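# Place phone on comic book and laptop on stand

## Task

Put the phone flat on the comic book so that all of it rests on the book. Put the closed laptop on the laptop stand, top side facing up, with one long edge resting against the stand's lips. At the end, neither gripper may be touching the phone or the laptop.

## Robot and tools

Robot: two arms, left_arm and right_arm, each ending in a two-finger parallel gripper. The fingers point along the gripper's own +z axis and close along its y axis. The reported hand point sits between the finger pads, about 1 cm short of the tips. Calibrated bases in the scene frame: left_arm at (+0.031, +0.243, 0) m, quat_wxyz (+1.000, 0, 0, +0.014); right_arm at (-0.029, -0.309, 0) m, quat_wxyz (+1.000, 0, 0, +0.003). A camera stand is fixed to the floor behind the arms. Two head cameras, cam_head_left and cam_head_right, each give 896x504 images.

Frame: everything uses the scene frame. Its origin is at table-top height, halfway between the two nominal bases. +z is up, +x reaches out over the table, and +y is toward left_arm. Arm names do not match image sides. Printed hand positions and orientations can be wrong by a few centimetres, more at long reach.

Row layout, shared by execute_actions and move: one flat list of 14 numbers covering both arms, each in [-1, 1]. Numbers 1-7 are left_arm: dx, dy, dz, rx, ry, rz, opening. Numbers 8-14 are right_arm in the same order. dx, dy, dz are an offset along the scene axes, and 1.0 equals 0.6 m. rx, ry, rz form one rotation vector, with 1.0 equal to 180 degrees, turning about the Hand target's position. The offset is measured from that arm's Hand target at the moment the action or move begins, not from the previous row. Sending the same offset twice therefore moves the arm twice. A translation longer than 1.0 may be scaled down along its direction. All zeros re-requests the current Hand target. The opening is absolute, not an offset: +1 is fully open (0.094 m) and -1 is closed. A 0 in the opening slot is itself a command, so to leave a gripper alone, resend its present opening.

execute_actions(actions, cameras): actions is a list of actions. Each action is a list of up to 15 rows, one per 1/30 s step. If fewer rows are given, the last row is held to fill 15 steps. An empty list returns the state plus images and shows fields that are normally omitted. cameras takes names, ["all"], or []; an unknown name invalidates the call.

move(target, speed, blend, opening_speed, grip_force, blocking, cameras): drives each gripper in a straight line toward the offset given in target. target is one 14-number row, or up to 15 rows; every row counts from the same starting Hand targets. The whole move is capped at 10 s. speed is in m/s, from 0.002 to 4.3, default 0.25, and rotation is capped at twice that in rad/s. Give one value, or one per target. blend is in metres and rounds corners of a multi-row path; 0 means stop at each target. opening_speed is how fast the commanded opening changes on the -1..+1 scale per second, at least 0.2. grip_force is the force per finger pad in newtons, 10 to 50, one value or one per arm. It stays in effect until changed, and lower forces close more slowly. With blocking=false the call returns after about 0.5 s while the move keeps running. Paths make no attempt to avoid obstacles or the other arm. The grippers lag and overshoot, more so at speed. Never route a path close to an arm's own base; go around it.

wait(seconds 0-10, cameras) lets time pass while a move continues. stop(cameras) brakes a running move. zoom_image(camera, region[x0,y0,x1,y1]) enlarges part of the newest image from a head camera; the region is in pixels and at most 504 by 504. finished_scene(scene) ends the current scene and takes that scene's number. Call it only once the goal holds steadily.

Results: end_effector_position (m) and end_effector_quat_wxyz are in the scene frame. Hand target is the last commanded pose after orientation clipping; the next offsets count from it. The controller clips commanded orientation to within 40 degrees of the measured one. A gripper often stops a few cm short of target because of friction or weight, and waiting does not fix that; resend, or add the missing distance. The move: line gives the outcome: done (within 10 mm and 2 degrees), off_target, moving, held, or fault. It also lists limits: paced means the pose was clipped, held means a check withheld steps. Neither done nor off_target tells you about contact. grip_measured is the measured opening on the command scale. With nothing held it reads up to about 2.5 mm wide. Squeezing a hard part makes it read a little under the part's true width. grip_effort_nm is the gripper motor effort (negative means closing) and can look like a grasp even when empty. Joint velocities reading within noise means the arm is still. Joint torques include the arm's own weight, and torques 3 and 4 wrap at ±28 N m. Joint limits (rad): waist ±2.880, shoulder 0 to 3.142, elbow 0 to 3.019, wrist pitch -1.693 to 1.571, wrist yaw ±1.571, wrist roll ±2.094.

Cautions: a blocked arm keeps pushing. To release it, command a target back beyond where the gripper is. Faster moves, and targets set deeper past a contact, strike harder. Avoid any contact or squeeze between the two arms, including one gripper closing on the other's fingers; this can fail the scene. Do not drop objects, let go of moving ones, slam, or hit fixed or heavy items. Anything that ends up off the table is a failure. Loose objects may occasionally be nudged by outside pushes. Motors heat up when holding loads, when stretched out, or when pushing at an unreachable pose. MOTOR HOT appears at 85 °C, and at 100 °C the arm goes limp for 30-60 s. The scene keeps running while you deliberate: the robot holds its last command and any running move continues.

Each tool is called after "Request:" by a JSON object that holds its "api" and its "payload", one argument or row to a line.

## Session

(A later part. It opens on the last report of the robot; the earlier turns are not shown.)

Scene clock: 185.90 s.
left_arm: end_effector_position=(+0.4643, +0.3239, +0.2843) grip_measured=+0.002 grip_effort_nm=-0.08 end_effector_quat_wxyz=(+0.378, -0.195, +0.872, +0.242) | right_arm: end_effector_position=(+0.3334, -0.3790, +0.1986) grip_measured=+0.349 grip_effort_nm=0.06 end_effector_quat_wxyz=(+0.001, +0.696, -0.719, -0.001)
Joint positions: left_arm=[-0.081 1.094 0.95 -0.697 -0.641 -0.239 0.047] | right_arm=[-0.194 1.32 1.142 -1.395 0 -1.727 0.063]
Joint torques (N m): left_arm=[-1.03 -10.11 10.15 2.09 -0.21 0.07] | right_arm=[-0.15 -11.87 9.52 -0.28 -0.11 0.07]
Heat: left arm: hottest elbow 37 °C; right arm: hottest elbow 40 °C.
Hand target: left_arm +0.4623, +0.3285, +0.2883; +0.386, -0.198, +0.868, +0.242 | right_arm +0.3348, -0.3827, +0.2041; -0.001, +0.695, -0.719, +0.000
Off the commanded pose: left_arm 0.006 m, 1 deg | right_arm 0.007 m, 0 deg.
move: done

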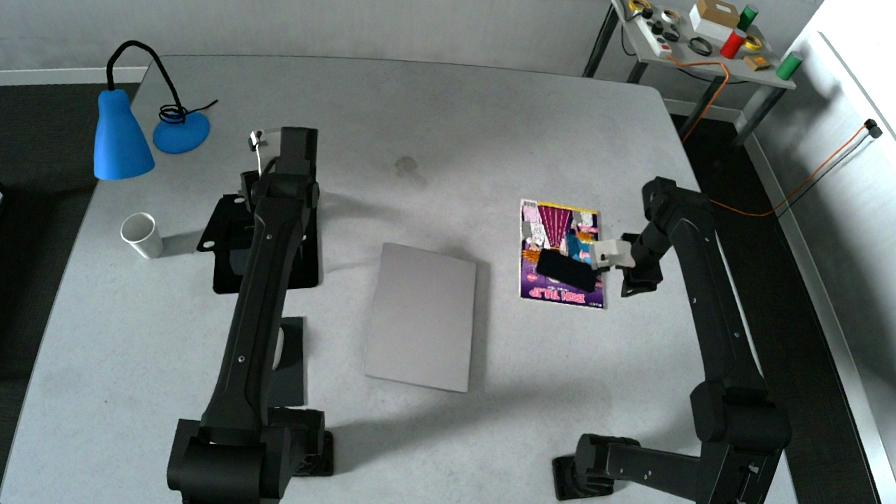

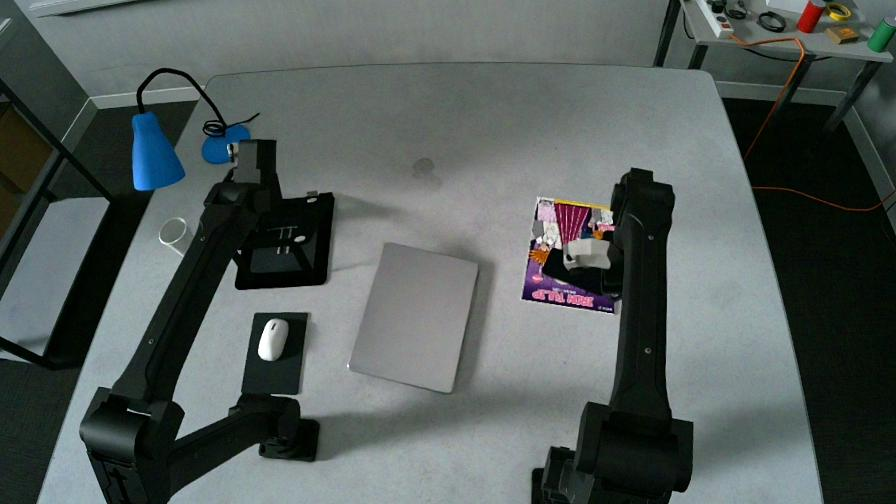

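Request:
{"api": "move", "payload": {
  "target": [0,0,0,0,0,0,0.0,-0.075,0.388,-0.15,0.252,-0.3,0.411,-0.2],
  "speed": 0.2,
  "cameras": ["all"]
}}

Request:
{"api": "zoom_image", "payload": {
  "camera": "cam_head_left",
  "region": [340, 230, 560, 420]
}}

Request:
{"api": "zoom_image", "payload": {
  "camera": "cam_head_right",
  "region": [340, 230, 560, 420]
}}

Scene clock: 212.87 s.
left_arm: end_effector_position=(+0.4643, +0.3239, +0.2843) grip_measured=+0.002 grip_effort_nm=-0.08 end_effector_quat_wxyz=(+0.378, -0.195, +0.872, +0.242) | right_arm: end_effector_position=(+0.2944, -0.1498, +0.1229) grip_measured=-0.199 grip_effort_nm=-0.08 end_effector_quat_wxyz=(-0.615, +0.769, -0.150, +0.089)
Joint positions: left_arm=[-0.081 1.094 0.95 -0.697 -0.641 -0.239 0.047] | right_arm=[-0.005 1.287 0.349 0.321 -1.167 -2.099 0.038]
Joint torques (N m): left_arm=[-0.21 -9.64 10.3 2.11 -0.2 0.08] | right_arm=[0.62 -6.36 5.08 1.57 -0.44 0.15]
Heat: left arm: hottest elbow 37 °C; right arm: hottest elbow 42 °C.
Hand target: left_arm +0.4623, +0.3285, +0.2883; +0.386, -0.198, +0.868, +0.242 | right_arm +0.2898, -0.1499, +0.1142; -0.537, +0.841, -0.059, +0.037
Off the commanded pose: left_arm 0.006 m, 1 deg | right_arm 0.010 m, 17 deg.
joint sent to its limit (right arm) — joint 6 (wrist roll), lower limit. The joint targets are off in orientation, not in position.
move: off_target (right_arm)

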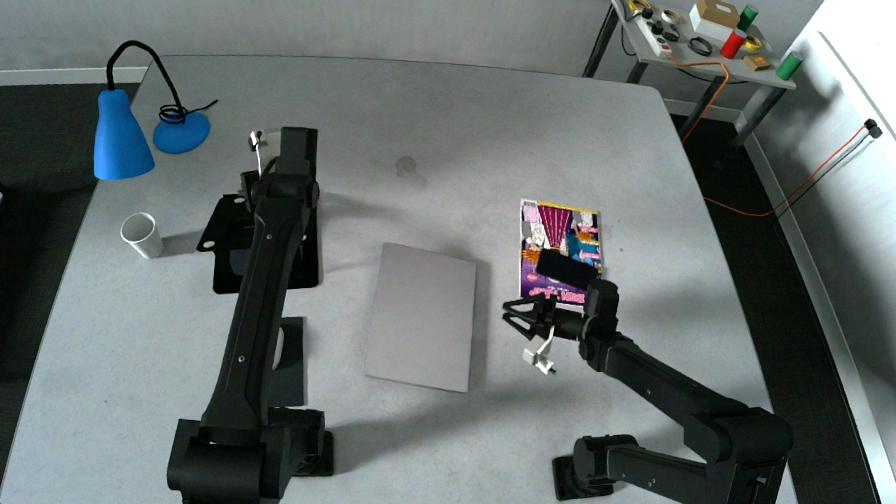

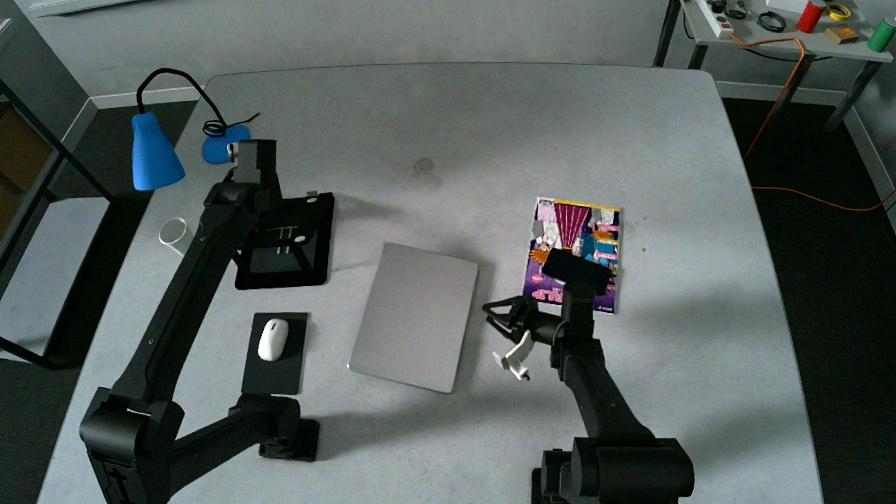

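Scaled by 2.291.

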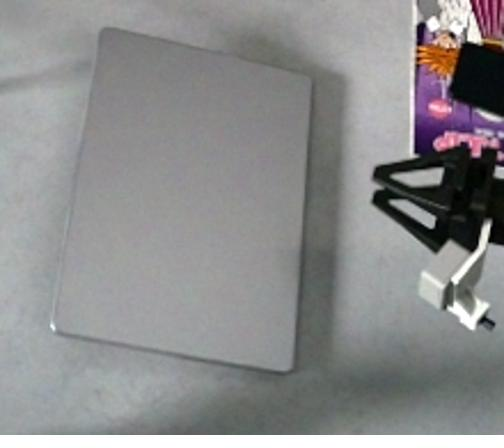

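Scaled by 2.291.

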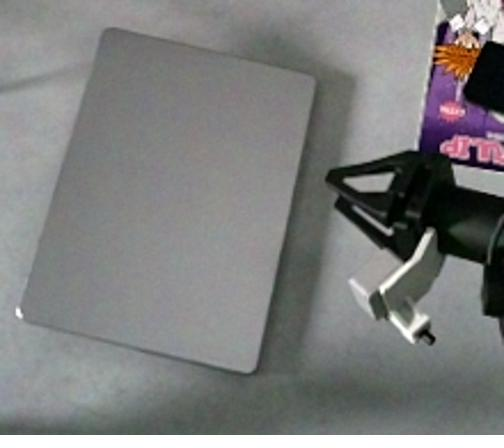

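Request:
{"api": "move", "payload": {
  "target": [0,0,0,0,0,0,0.0,0,-0.03,0.05,0.063,0.449,-0.212,-0.2],
  "speed": 0.3
}}

Scene clock: 219.27 s.
left_arm: end_effector_position=(+0.4643, +0.3239, +0.2843) grip_measured=+0.002 grip_effort_nm=-0.08 end_effector_quat_wxyz=(+0.378, -0.195, +0.872, +0.242) | right_arm: end_effector_position=(+0.2693, -0.1636, +0.1331) grip_measured=-0.199 grip_effort_nm=-0.08 end_effector_quat_wxyz=(+0.398, -0.554, +0.637, +0.359)
Joint positions: left_arm=[-0.081 1.094 0.95 -0.697 -0.641 -0.239 0.047] | right_arm=[-0.041 1.236 0.588 -0.743 -1.124 -1.356 0.038]
Joint torques (N m): left_arm=[-1.14 -9.93 10.3 2.02 -0.24 0.11] | right_arm=[-0.32 -6.89 10.88 0.03 -0.62 0.21]
Heat: left arm: hottest elbow 37 °C; right arm: hottest elbow 42 °C.
Hand target: left_arm +0.4623, +0.3285, +0.2883; +0.386, -0.198, +0.868, +0.242 | right_arm +0.2898, -0.1679, +0.1442; +0.405, -0.552, +0.638, +0.352
Off the commanded pose: left_arm 0.006 m, 1 deg | right_arm 0.024 m, 1 deg.
move: off_target (right_arm)

Right direction. Another +90 and approach.

Request:
{"api": "move", "payload": {
  "target": [0,0,0,0,0,0,0.0,0.02,0.03,-0.03,0.063,0.449,-0.212,-0.2],
  "speed": 0.3
}}

Request:
{"api": "move", "payload": {
  "target": [0,0,0,0,0,0,0.0,0,0.06,-0.12,0,0,0,-0.2],
  "speed": 0.1,
  "cameras": ["all"]
}}

Request:
{"api": "zoom_image", "payload": {
  "camera": "cam_head_left",
  "region": [400, 230, 560, 390]
}}

Request:
{"api": "zoom_image", "payload": {
  "camera": "cam_head_right",
  "region": [400, 230, 560, 390]
}}

Scene clock: 226.03 s.
left_arm: end_effector_position=(+0.4643, +0.3239, +0.2843) grip_measured=+0.002 grip_effort_nm=-0.08 end_effector_quat_wxyz=(+0.378, -0.195, +0.872, +0.242) | right_arm: end_effector_position=(+0.2914, -0.1542, +0.1192) grip_measured=-0.199 grip_effort_nm=-0.08 end_effector_quat_wxyz=(+0.027, +0.072, +0.842, +0.534)
Joint positions: left_arm=[-0.081 1.094 0.95 -0.697 -0.641 -0.239 0.047] | right_arm=[-0.006 1.308 0.598 -0.583 -1.11 0.342 0.038]
Joint torques (N m): left_arm=[-1.14 -10.34 10.25 1.96 -0.23 0.06] | right_arm=[1.55 -9.29 8.87 1.01 -0.45 0.19]
Heat: left arm: hottest elbow 37 °C; right arm: hottest elbow 42 °C.
Hand target: left_arm +0.4623, +0.3285, +0.2883; +0.386, -0.198, +0.868, +0.242 | right_arm +0.3018, -0.1499, +0.1261; +0.036, +0.061, +0.842, +0.535
Off the commanded pose: left_arm 0.006 m, 1 deg | right_arm 0.013 m, 2 deg.
move: off_target (right_arm)

Scene clock: 227.80 s.
left_arm: end_effector_position=(+0.4643, +0.3239, +0.2843) grip_measured=+0.002 grip_effort_nm=-0.08 end_effector_quat_wxyz=(+0.378, -0.195, +0.872, +0.242) | right_arm: end_effector_position=(+0.3097, -0.1176, +0.0652) grip_measured=-0.199 grip_effort_nm=-0.08 end_effector_quat_wxyz=(+0.050, +0.057, +0.840, +0.537)
Joint positions: left_arm=[-0.081 1.094 0.95 -0.697 -0.641 -0.239 0.047] | right_arm=[0.11 1.485 0.53 -0.083 -1.063 0.568 0.038]
Joint torques (N m): left_arm=[-0.03 -10.23 10.29 2.21 -0.25 0.07] | right_arm=[1.44 -9.47 4.72 1.32 -0.37 0.13]
Heat: left arm: hottest elbow 37 °C; right arm: hottest elbow 42 °C.
Hand target: left_arm +0.4623, +0.3285, +0.2883; +0.386, -0.198, +0.868, +0.242 | right_arm +0.3019, -0.1139, +0.0542; +0.036, +0.061, +0.842, +0.535
Off the commanded pose: left_arm 0.006 m, 1 deg | right_arm 0.014 m, 2 deg.
move: off_target (right_arm)

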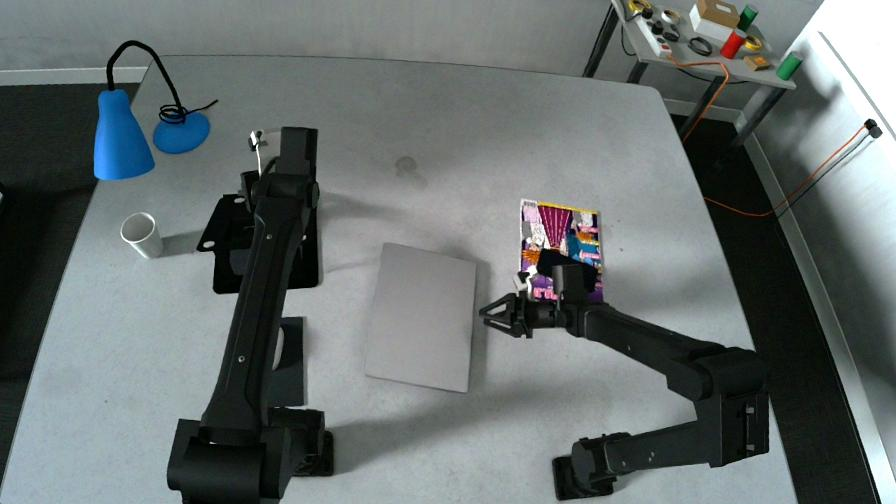

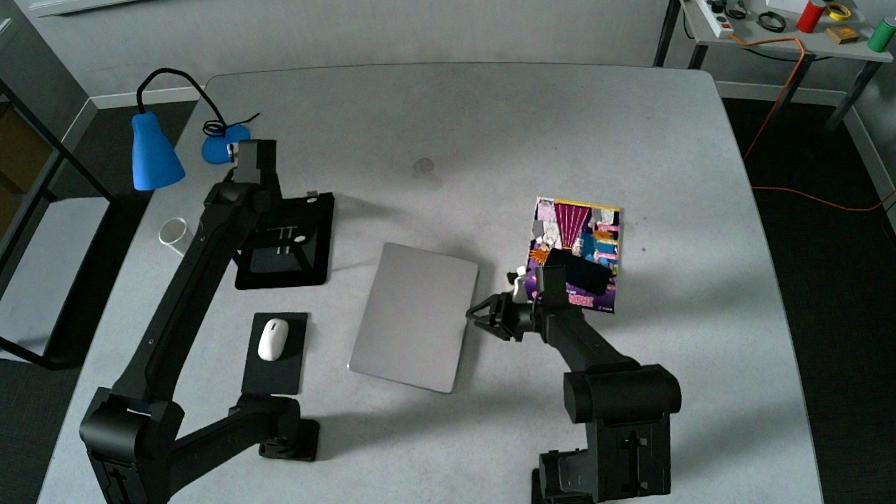

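Scaled by 3.150.

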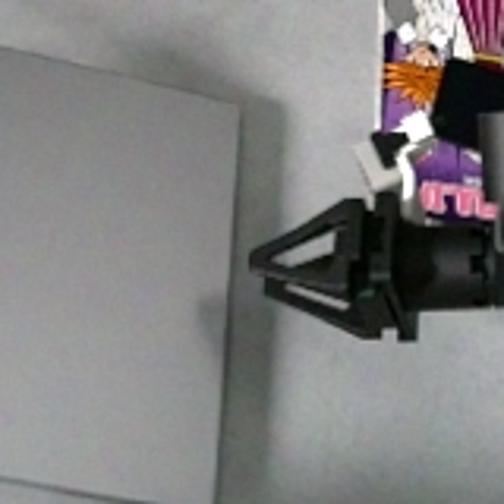

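Scaled by 3.150.

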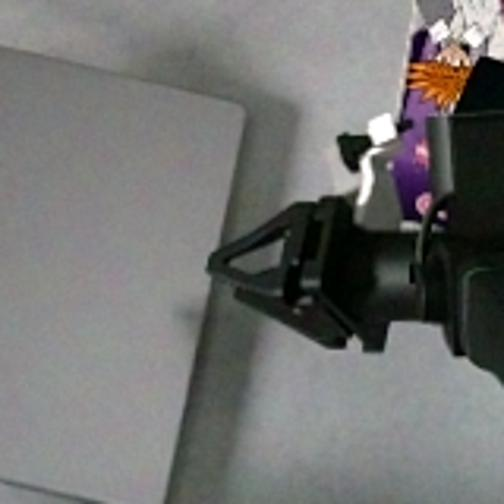

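Request:
{"api": "move", "payload": {
  "target": [0,0,0,0,0,0,0.0,0,-0.01,-0.042,0,0,0,-0.2],
  "speed": 0.08,
  "cameras": ["all"]
}}

Request:
{"api": "zoom_image", "payload": {
  "camera": "cam_head_left",
  "region": [430, 270, 530, 370]
}}

Request:
{"api": "zoom_image", "payload": {
  "camera": "cam_head_right",
  "region": [430, 270, 530, 370]
}}

Scene clock: 233.27 s.
left_arm: end_effector_position=(+0.4643, +0.3239, +0.2843) grip_measured=+0.002 grip_effort_nm=-0.08 end_effector_quat_wxyz=(+0.378, -0.195, +0.872, +0.242) | right_arm: end_effector_position=(+0.3061, -0.1176, +0.0382) grip_measured=-0.199 grip_effort_nm=-0.08 end_effector_quat_wxyz=(+0.041, +0.057, +0.842, +0.536)
Joint positions: left_arm=[-0.081 1.094 0.95 -0.697 -0.641 -0.239 0.047] | right_arm=[0.11 1.573 0.517 -0.014 -1.067 0.552 0.038]
Joint torques (N m): left_arm=[-0.67 -10.34 10.39 2.09 -0.22 0.06] | right_arm=[0.21 -10.05 4.18 1.28 -0.53 0.02]
Heat: left arm: hottest elbow 37 °C; right arm: hottest elbow 41 °C.
Hand target: left_arm +0.4623, +0.3285, +0.2883; +0.386, -0.198, +0.868, +0.242 | right_arm +0.3019, -0.1199, +0.0290; +0.036, +0.061, +0.842, +0.535
Off the commanded pose: left_arm 0.006 m, 1 deg | right_arm 0.010 m, 1 deg.
move: done

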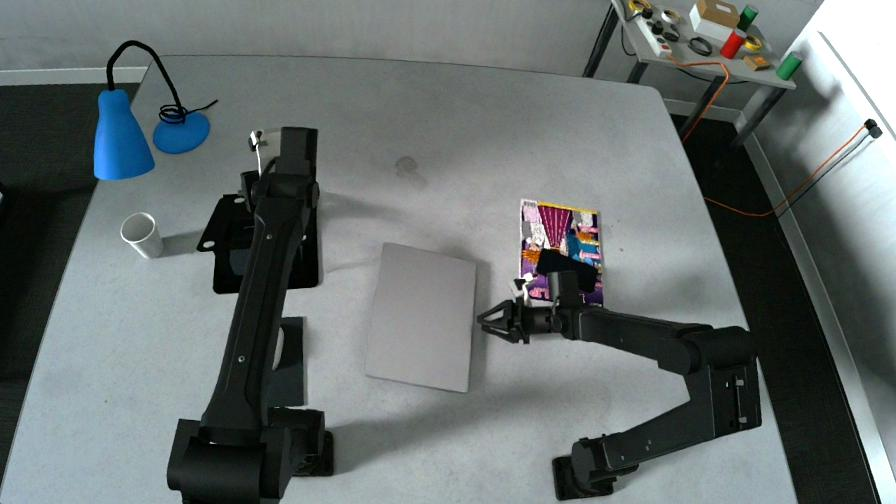

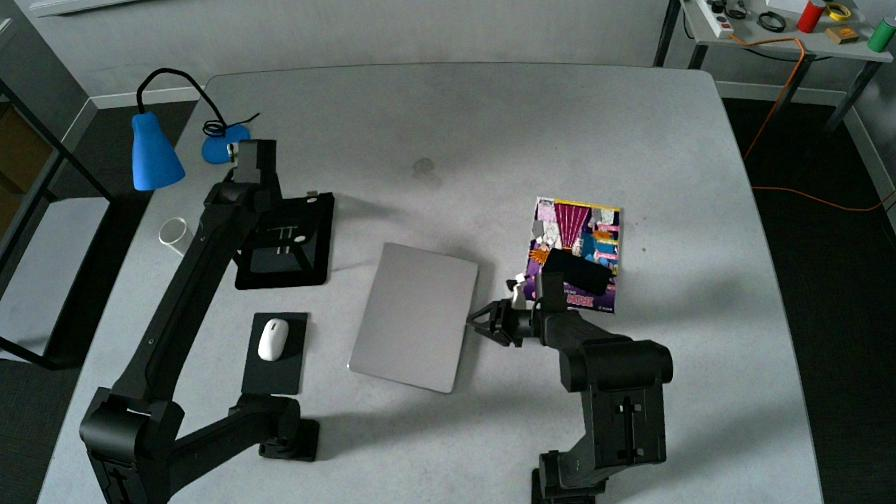

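Scaled by 5.040.

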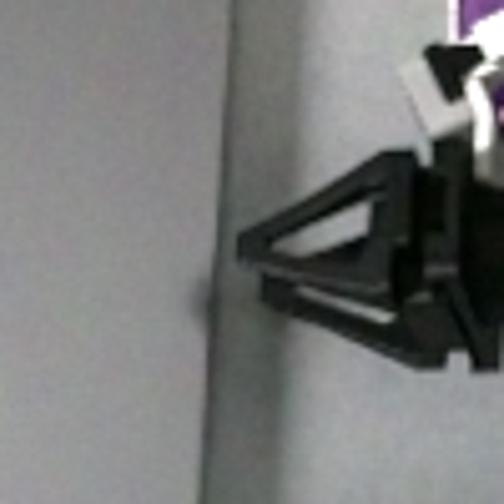

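Scaled by 5.040.

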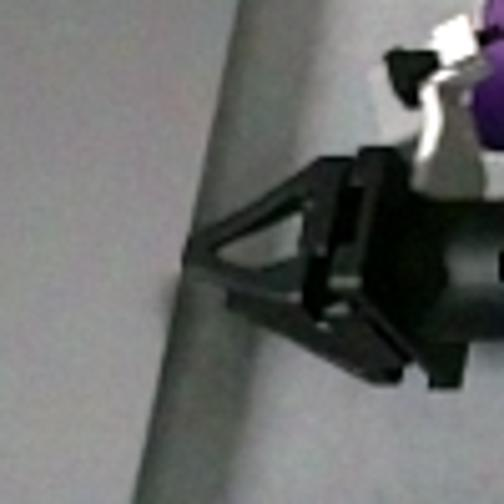

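Request:
{"api": "move", "payload": {
  "target": [0,0,0,0,0,0,0.0,0.008,0.065,0.004,0,0,0,-0.2],
  "speed": 0.05,
  "cameras": ["all"]
}}

Request:
{"api": "zoom_image", "payload": {
  "camera": "cam_head_left",
  "region": [430, 270, 530, 370]
}}

Request:
{"api": "zoom_image", "payload": {
  "camera": "cam_head_right",
  "region": [430, 270, 530, 370]
}}

Scene clock: 238.33 s.
left_arm: end_effector_position=(+0.4643, +0.3239, +0.2843) grip_measured=+0.002 grip_effort_nm=-0.08 end_effector_quat_wxyz=(+0.378, -0.195, +0.872, +0.242) | right_arm: end_effector_position=(+0.3148, -0.0913, +0.0418) grip_measured=-0.199 grip_effort_nm=-0.08 end_effector_quat_wxyz=(+0.051, +0.067, +0.840, +0.536)
Joint positions: left_arm=[-0.081 1.094 0.95 -0.697 -0.641 -0.239 0.047] | right_arm=[0.192 1.58 0.511 0.161 -1.007 0.731 0.038]
Joint torques (N m): left_arm=[-0.56 -9.88 10.37 1.87 -0.28 0.1] | right_arm=[2.73 -9.47 4.68 1.78 -0.34 0.16]
Heat: left arm: hottest elbow 37 °C; right arm: hottest elbow 41 °C.
Hand target: left_arm +0.4623, +0.3285, +0.2883; +0.386, -0.198, +0.868, +0.242 | right_arm +0.3067, -0.0809, +0.0314; +0.036, +0.061, +0.842, +0.535
Off the commanded pose: left_arm 0.006 m, 1 deg | right_arm 0.017 m, 2 deg.
move: off_target (right_arm)

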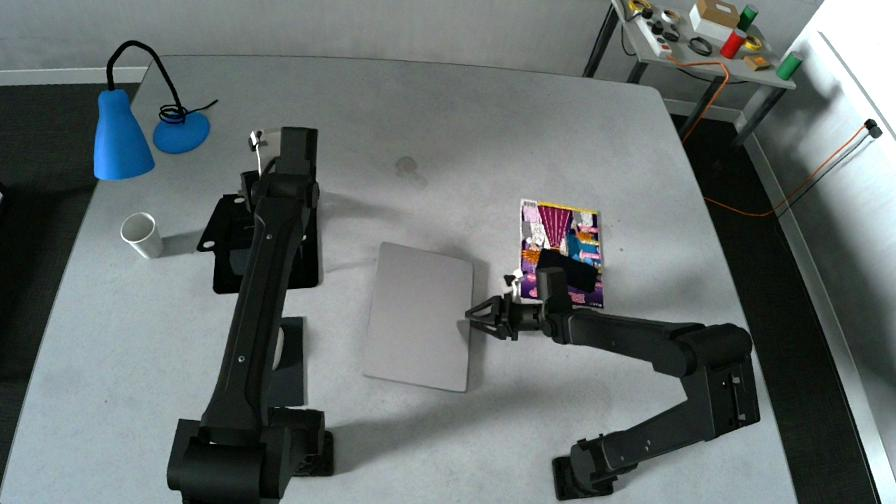

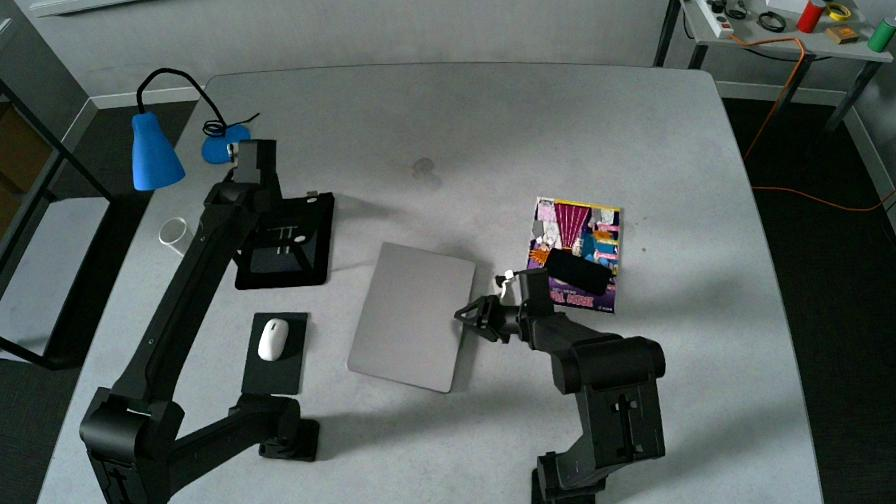

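Scaled by 5.040.

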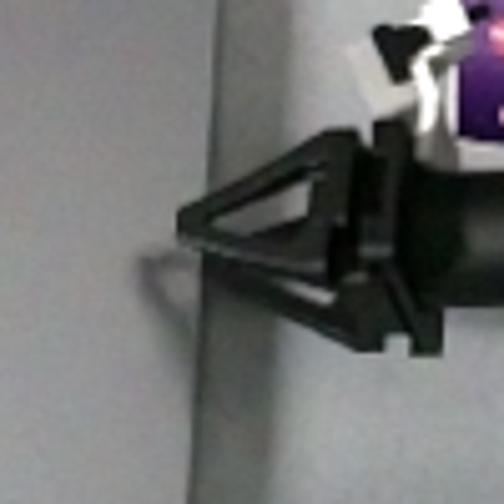

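Scaled by 5.040.

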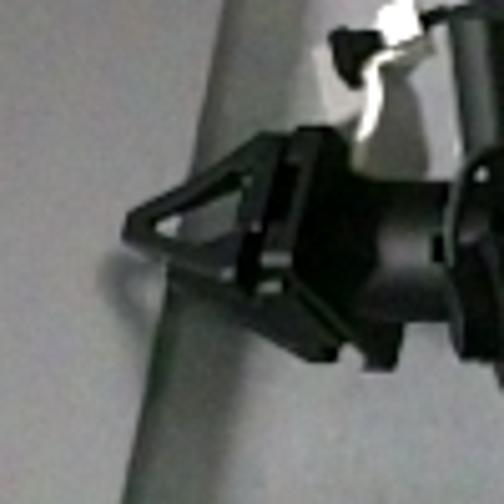

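Request:
{"api": "move", "payload": {
  "target": [
    [0,0,0,0,0,0,0.0,0.0,-0.05,0,0,0,0,-0.1],
    [0,0,0,0,0,0,0.0,0.0,-0.05,-0.025,0,0,0,-0.1],
    [0,0,0,0,0,0,0.0,0.0,0.015,-0.025,0,0,0,-0.1]
  ],
  "speed": 0.05,
  "cameras": ["all"]
}}

Request:
{"api": "zoom_image", "payload": {
  "camera": "cam_head_left",
  "region": [430, 270, 530, 370]
}}

Request:
{"api": "zoom_image", "payload": {
  "camera": "cam_head_right",
  "region": [430, 270, 530, 370]
}}

Scene clock: 245.63 s.
left_arm: end_effector_position=(+0.4643, +0.3239, +0.2843) grip_measured=+0.002 grip_effort_nm=-0.08 end_effector_quat_wxyz=(+0.378, -0.195, +0.872, +0.242) | right_arm: end_effector_position=(+0.3175, -0.0811, +0.0301) grip_measured=-0.101 grip_effort_nm=0.07 end_effector_quat_wxyz=(+0.055, +0.062, +0.839, +0.538)
Joint positions: left_arm=[-0.081 1.094 0.95 -0.697 -0.641 -0.239 0.047] | right_arm=[0.22 1.637 0.51 0.263 -0.992 0.768 0.042]
Joint torques (N m): left_arm=[-0.15 -9.7 10.21 2.24 -0.21 0.1] | right_arm=[2.67 -9.64 4.03 1.68 -0.27 0.17]
Heat: left arm: hottest elbow 37 °C; right arm: hottest elbow 40 °C.
Hand target: left_arm +0.4623, +0.3285, +0.2883; +0.386, -0.198, +0.868, +0.242 | right_arm +0.3066, -0.0720, +0.0164; +0.036, +0.061, +0.842, +0.535
Off the commanded pose: left_arm 0.006 m, 1 deg | right_arm 0.020 m, 2 deg.
move: off_target (right_arm)

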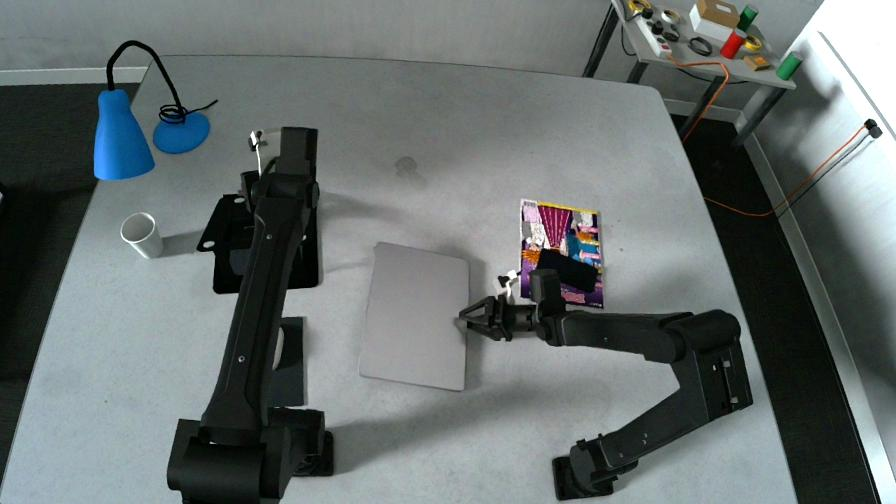

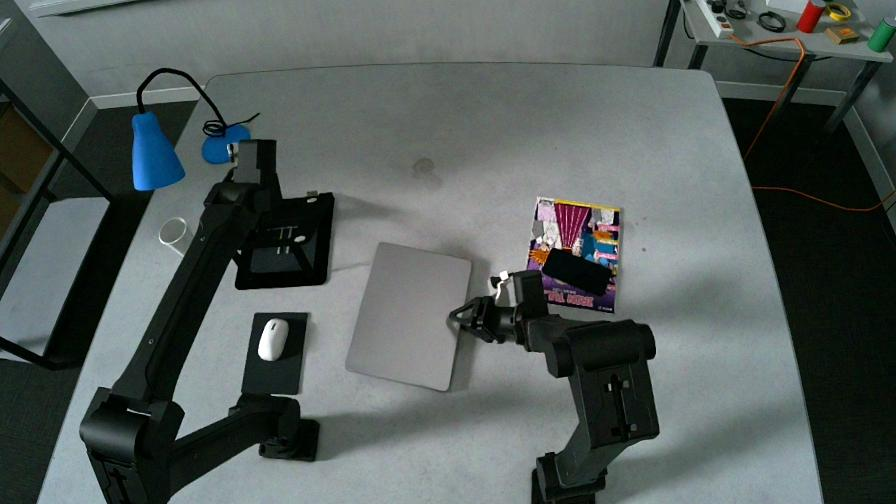

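Scaled by 5.040.

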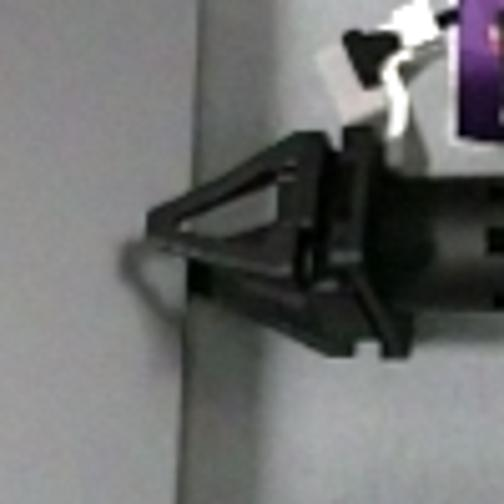

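Scaled by 5.040.

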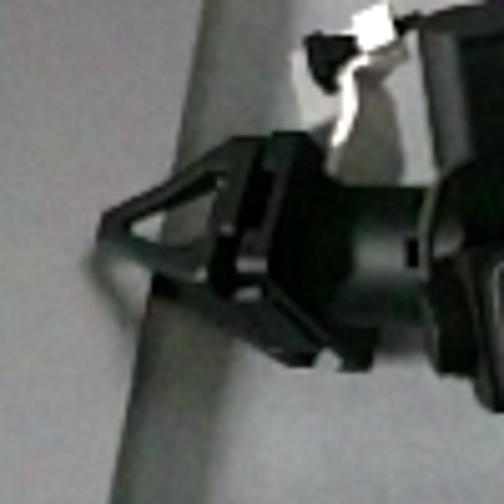

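Request:
{"api": "move", "payload": {
  "target": [0,0,0,0,0,0,0.0,0.0,0.0,0.0,0,0,0,-0.7],
  "opening_speed": 0.25,
  "cameras": ["all"]
}}

Request:
{"api": "zoom_image", "payload": {
  "camera": "cam_head_left",
  "region": [430, 270, 530, 370]
}}

Scene clock: 251.20 s.
left_arm: end_effector_position=(+0.4643, +0.3239, +0.2843) grip_measured=+0.002 grip_effort_nm=-0.08 end_effector_quat_wxyz=(+0.378, -0.195, +0.872, +0.242) | right_arm: end_effector_position=(+0.3156, -0.0831, +0.0196) grip_measured=-0.692 grip_effort_nm=-0.36 end_effector_quat_wxyz=(+0.049, +0.072, +0.844, +0.529)
Joint positions: left_arm=[-0.081 1.094 0.95 -0.697 -0.641 -0.239 0.047] | right_arm=[0.22 1.658 0.507 0.263 -0.975 0.769 0.014]
Joint torques (N m): left_arm=[-0.5 -10.11 10.15 2.07 -0.21 0.07] | right_arm=[2.61 -11.4 4.14 1.77 -0.86 0.17]
Heat: left arm: hottest elbow 37 °C; right arm: hottest elbow 39 °C.
Hand target: left_arm +0.4623, +0.3285, +0.2883; +0.386, -0.198, +0.868, +0.242 | right_arm +0.3067, -0.0719, +0.0164; +0.036, +0.061, +0.842, +0.535
Off the commanded pose: left_arm 0.006 m, 1 deg | right_arm 0.015 m, 2 deg.
move: off_target (right_arm)

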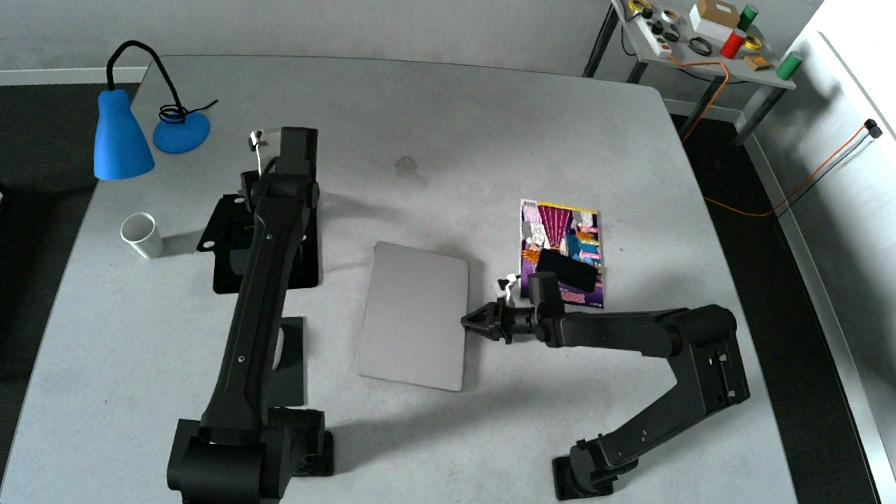

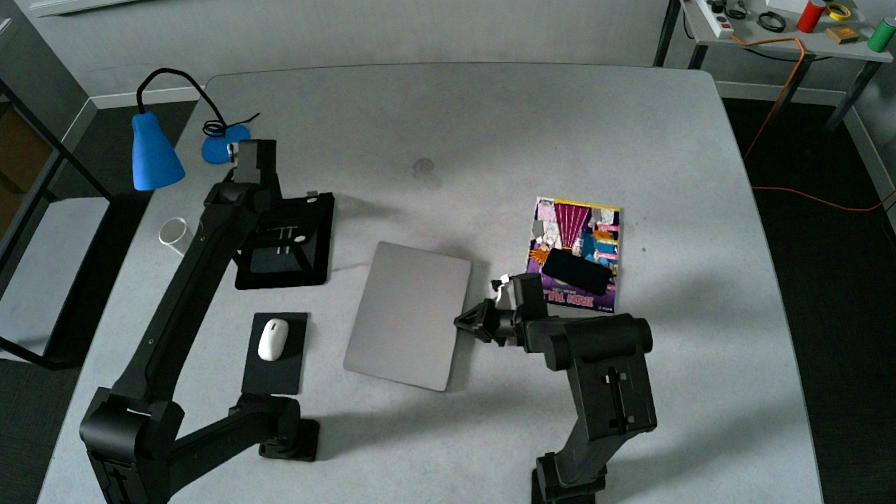

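Scaled by 5.040.

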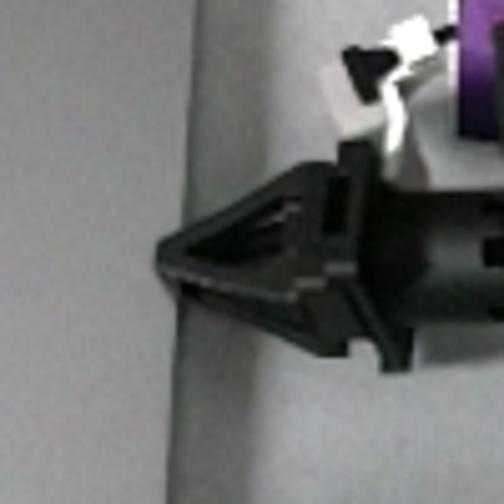

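Request:
{"api": "move", "payload": {
  "target": [0,0,0,0,0,0,0.0,0.0,0.0,0.0,0,0,0,-0.9],
  "opening_speed": 0.25
}}

Scene clock: 254.80 s.
left_arm: end_effector_position=(+0.4643, +0.3239, +0.2843) grip_measured=+0.002 grip_effort_nm=-0.08 end_effector_quat_wxyz=(+0.378, -0.195, +0.872, +0.242) | right_arm: end_effector_position=(+0.3151, -0.0820, +0.0210) grip_measured=-0.899 grip_effort_nm=-0.79 end_effector_quat_wxyz=(+0.049, +0.069, +0.842, +0.532)
Joint positions: left_arm=[-0.081 1.094 0.95 -0.697 -0.641 -0.239 0.047] | right_arm=[0.221 1.658 0.507 0.268 -0.983 0.769 0.005]
Joint velocities: left_arm=[within noise] | right_arm=[0.005 -0.005 -0.002 0.012 -0.007 -0.022 -0.004]
Joint torques (N m): left_arm=[-0.62 -9.93 10.35 2.07 -0.24 0.06] | right_arm=[2.61 -11.28 4.12 1.65 -0.56 0.16]
Heat: left arm: hottest elbow 37 °C; right arm: hottest elbow 39 °C.
Hand target: left_arm +0.4623, +0.3285, +0.2883; +0.386, -0.198, +0.868, +0.242 | right_arm +0.3066, -0.0719, +0.0164; +0.036, +0.061, +0.842, +0.534
Off the commanded pose: left_arm 0.006 m, 1 deg | right_arm 0.014 m, 2 deg.
move: off_target (right_arm)

Request:
{"api": "move", "payload": {
  "target": [0,0,0,0,0,0,0.0,0.0,-0.05,0.15,0,0,0,-0.9],
  "speed": 0.15,
  "cameras": ["all"]
}}

Request:
{"api": "zoom_image", "payload": {
  "camera": "cam_head_left",
  "region": [345, 340, 485, 410]
}}

Request:
{"api": "zoom_image", "payload": {
  "camera": "cam_head_left",
  "region": [420, 230, 520, 330]
}}

Request:
{"api": "zoom_image", "payload": {
  "camera": "cam_head_right",
  "region": [330, 330, 470, 410]
}}

Scene clock: 263.53 s.
left_arm: end_effector_position=(+0.4643, +0.3239, +0.2843) grip_measured=+0.002 grip_effort_nm=-0.08 end_effector_quat_wxyz=(+0.378, -0.195, +0.872, +0.242) | right_arm: end_effector_position=(+0.2805, -0.1033, +0.0785) grip_measured=-0.896 grip_effort_nm=-0.24 end_effector_quat_wxyz=(+0.005, +0.079, +0.849, +0.522)
Joint positions: left_arm=[-0.081 1.094 0.95 -0.697 -0.641 -0.239 0.047] | right_arm=[0.171 1.381 0.509 -0.204 -1.028 0.646 0.005]
Joint torques (N m): left_arm=[-0.5 -9.76 10.47 1.96 -0.2 0.05] | right_arm=[-0.32 -11.63 10.35 0.55 -0.93 0.06]
Heat: left arm: hottest elbow 37 °C; right arm: hottest elbow 38 °C.
Hand target: left_arm +0.4623, +0.3285, +0.2883; +0.386, -0.198, +0.868, +0.242 | right_arm +0.3067, -0.1019, +0.1064; +0.036, +0.061, +0.842, +0.535
Off the commanded pose: left_arm 0.006 m, 1 deg | right_arm 0.038 m, 4 deg.
move: off_target (right_arm)

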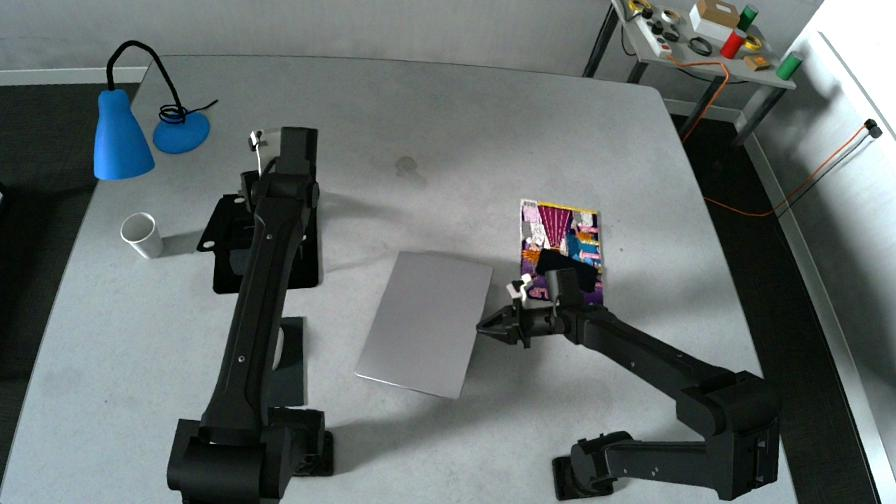

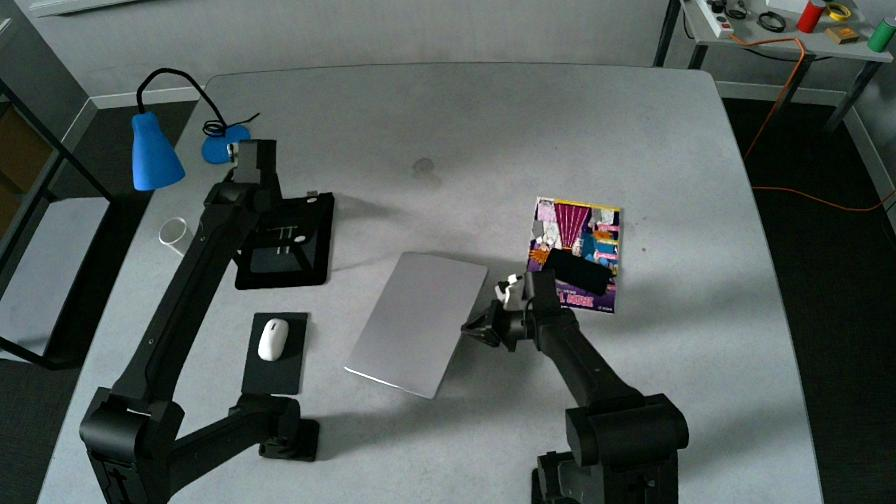

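Scaled by 3.600.

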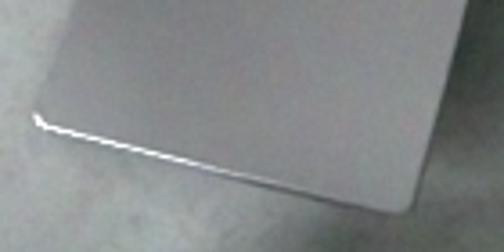

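Scaled by 5.040.

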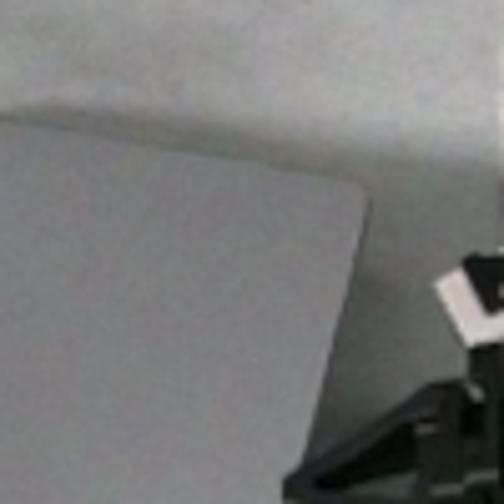

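Scaled by 3.600.

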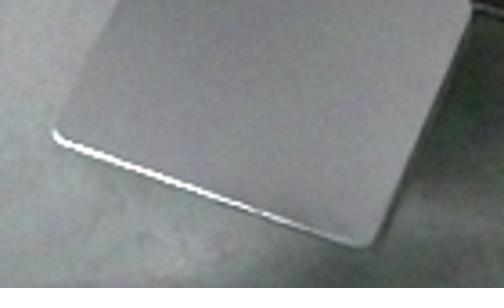

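Request:
{"api": "move", "payload": {
  "target": [0,0,0,0,0,0,0.0,0.0,0.0,0.0,0,0,0,-1.0],
  "cameras": ["all"]
}}

Request:
{"api": "zoom_image", "payload": {
  "camera": "cam_head_left",
  "region": [340, 230, 560, 420]
}}

Request:
{"api": "zoom_image", "payload": {
  "camera": "cam_head_right",
  "region": [420, 260, 520, 360]
}}

Scene clock: 268.33 s.
left_arm: end_effector_position=(+0.4643, +0.3239, +0.2843) grip_measured=+0.002 grip_effort_nm=-0.08 end_effector_quat_wxyz=(+0.378, -0.195, +0.872, +0.242) | right_arm: end_effector_position=(+0.2804, -0.1033, +0.0786) grip_measured=-0.958 grip_effort_nm=-0.98 end_effector_quat_wxyz=(+0.006, +0.078, +0.849, +0.522)
Joint positions: left_arm=[-0.081 1.094 0.95 -0.697 -0.641 -0.239 0.047] | right_arm=[0.171 1.381 0.509 -0.204 -1.028 0.643 0.002]
Joint torques (N m): left_arm=[-0.32 -9.93 10.25 2.32 -0.22 0.11] | right_arm=[-0.32 -12.04 10.37 0.5 -0.92 0.05]
Heat: left arm: hottest elbow 37 °C; right arm: hottest elbow 39 °C.
Hand target: left_arm +0.4623, +0.3285, +0.2883; +0.386, -0.198, +0.868, +0.242 | right_arm +0.3067, -0.1019, +0.1064; +0.036, +0.061, +0.842, +0.535
Off the commanded pose: left_arm 0.006 m, 1 deg | right_arm 0.038 m, 4 deg.
move: off_target (right_arm)

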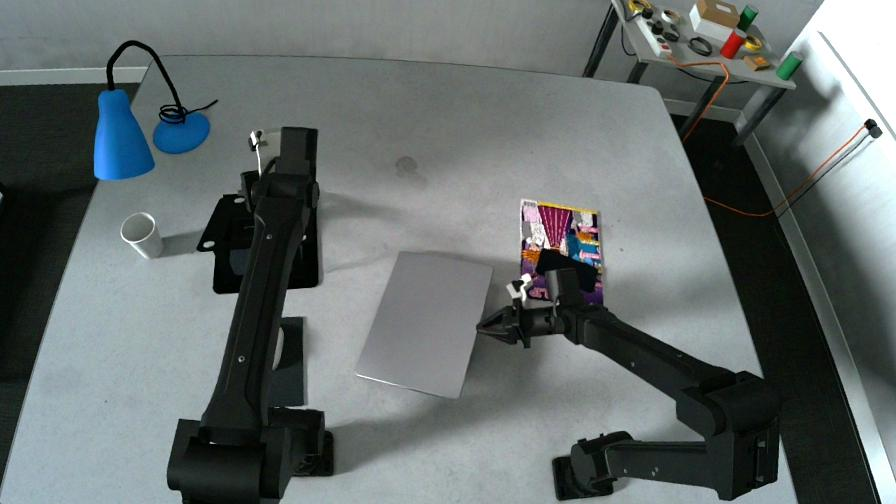

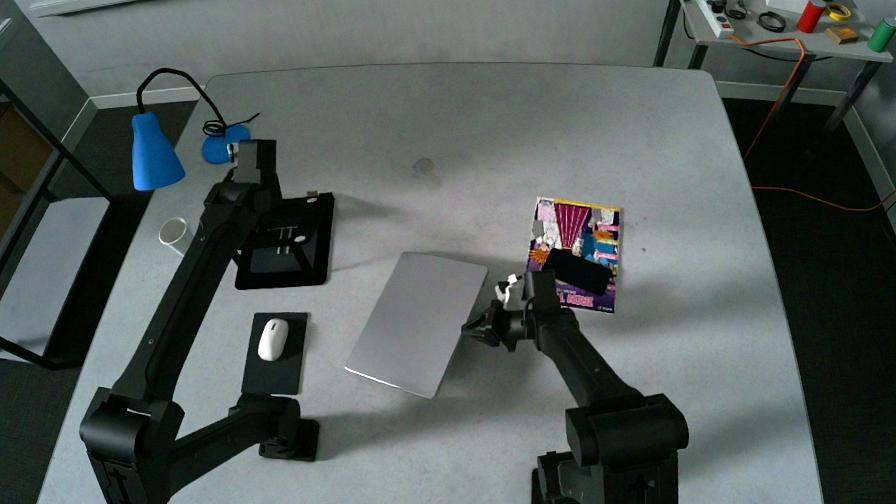

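Scaled by 2.291.

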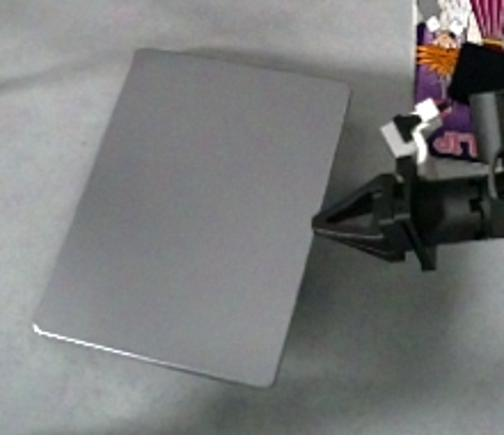

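Scaled by 5.040.

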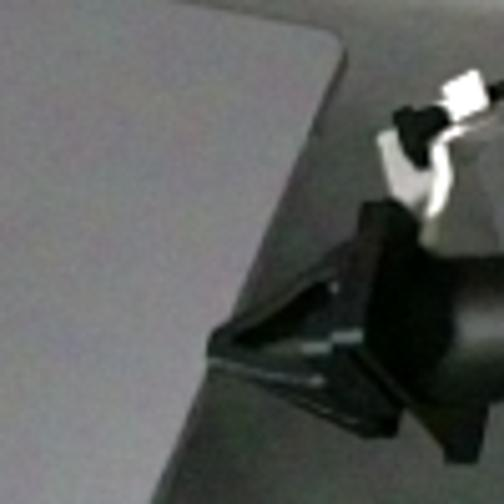

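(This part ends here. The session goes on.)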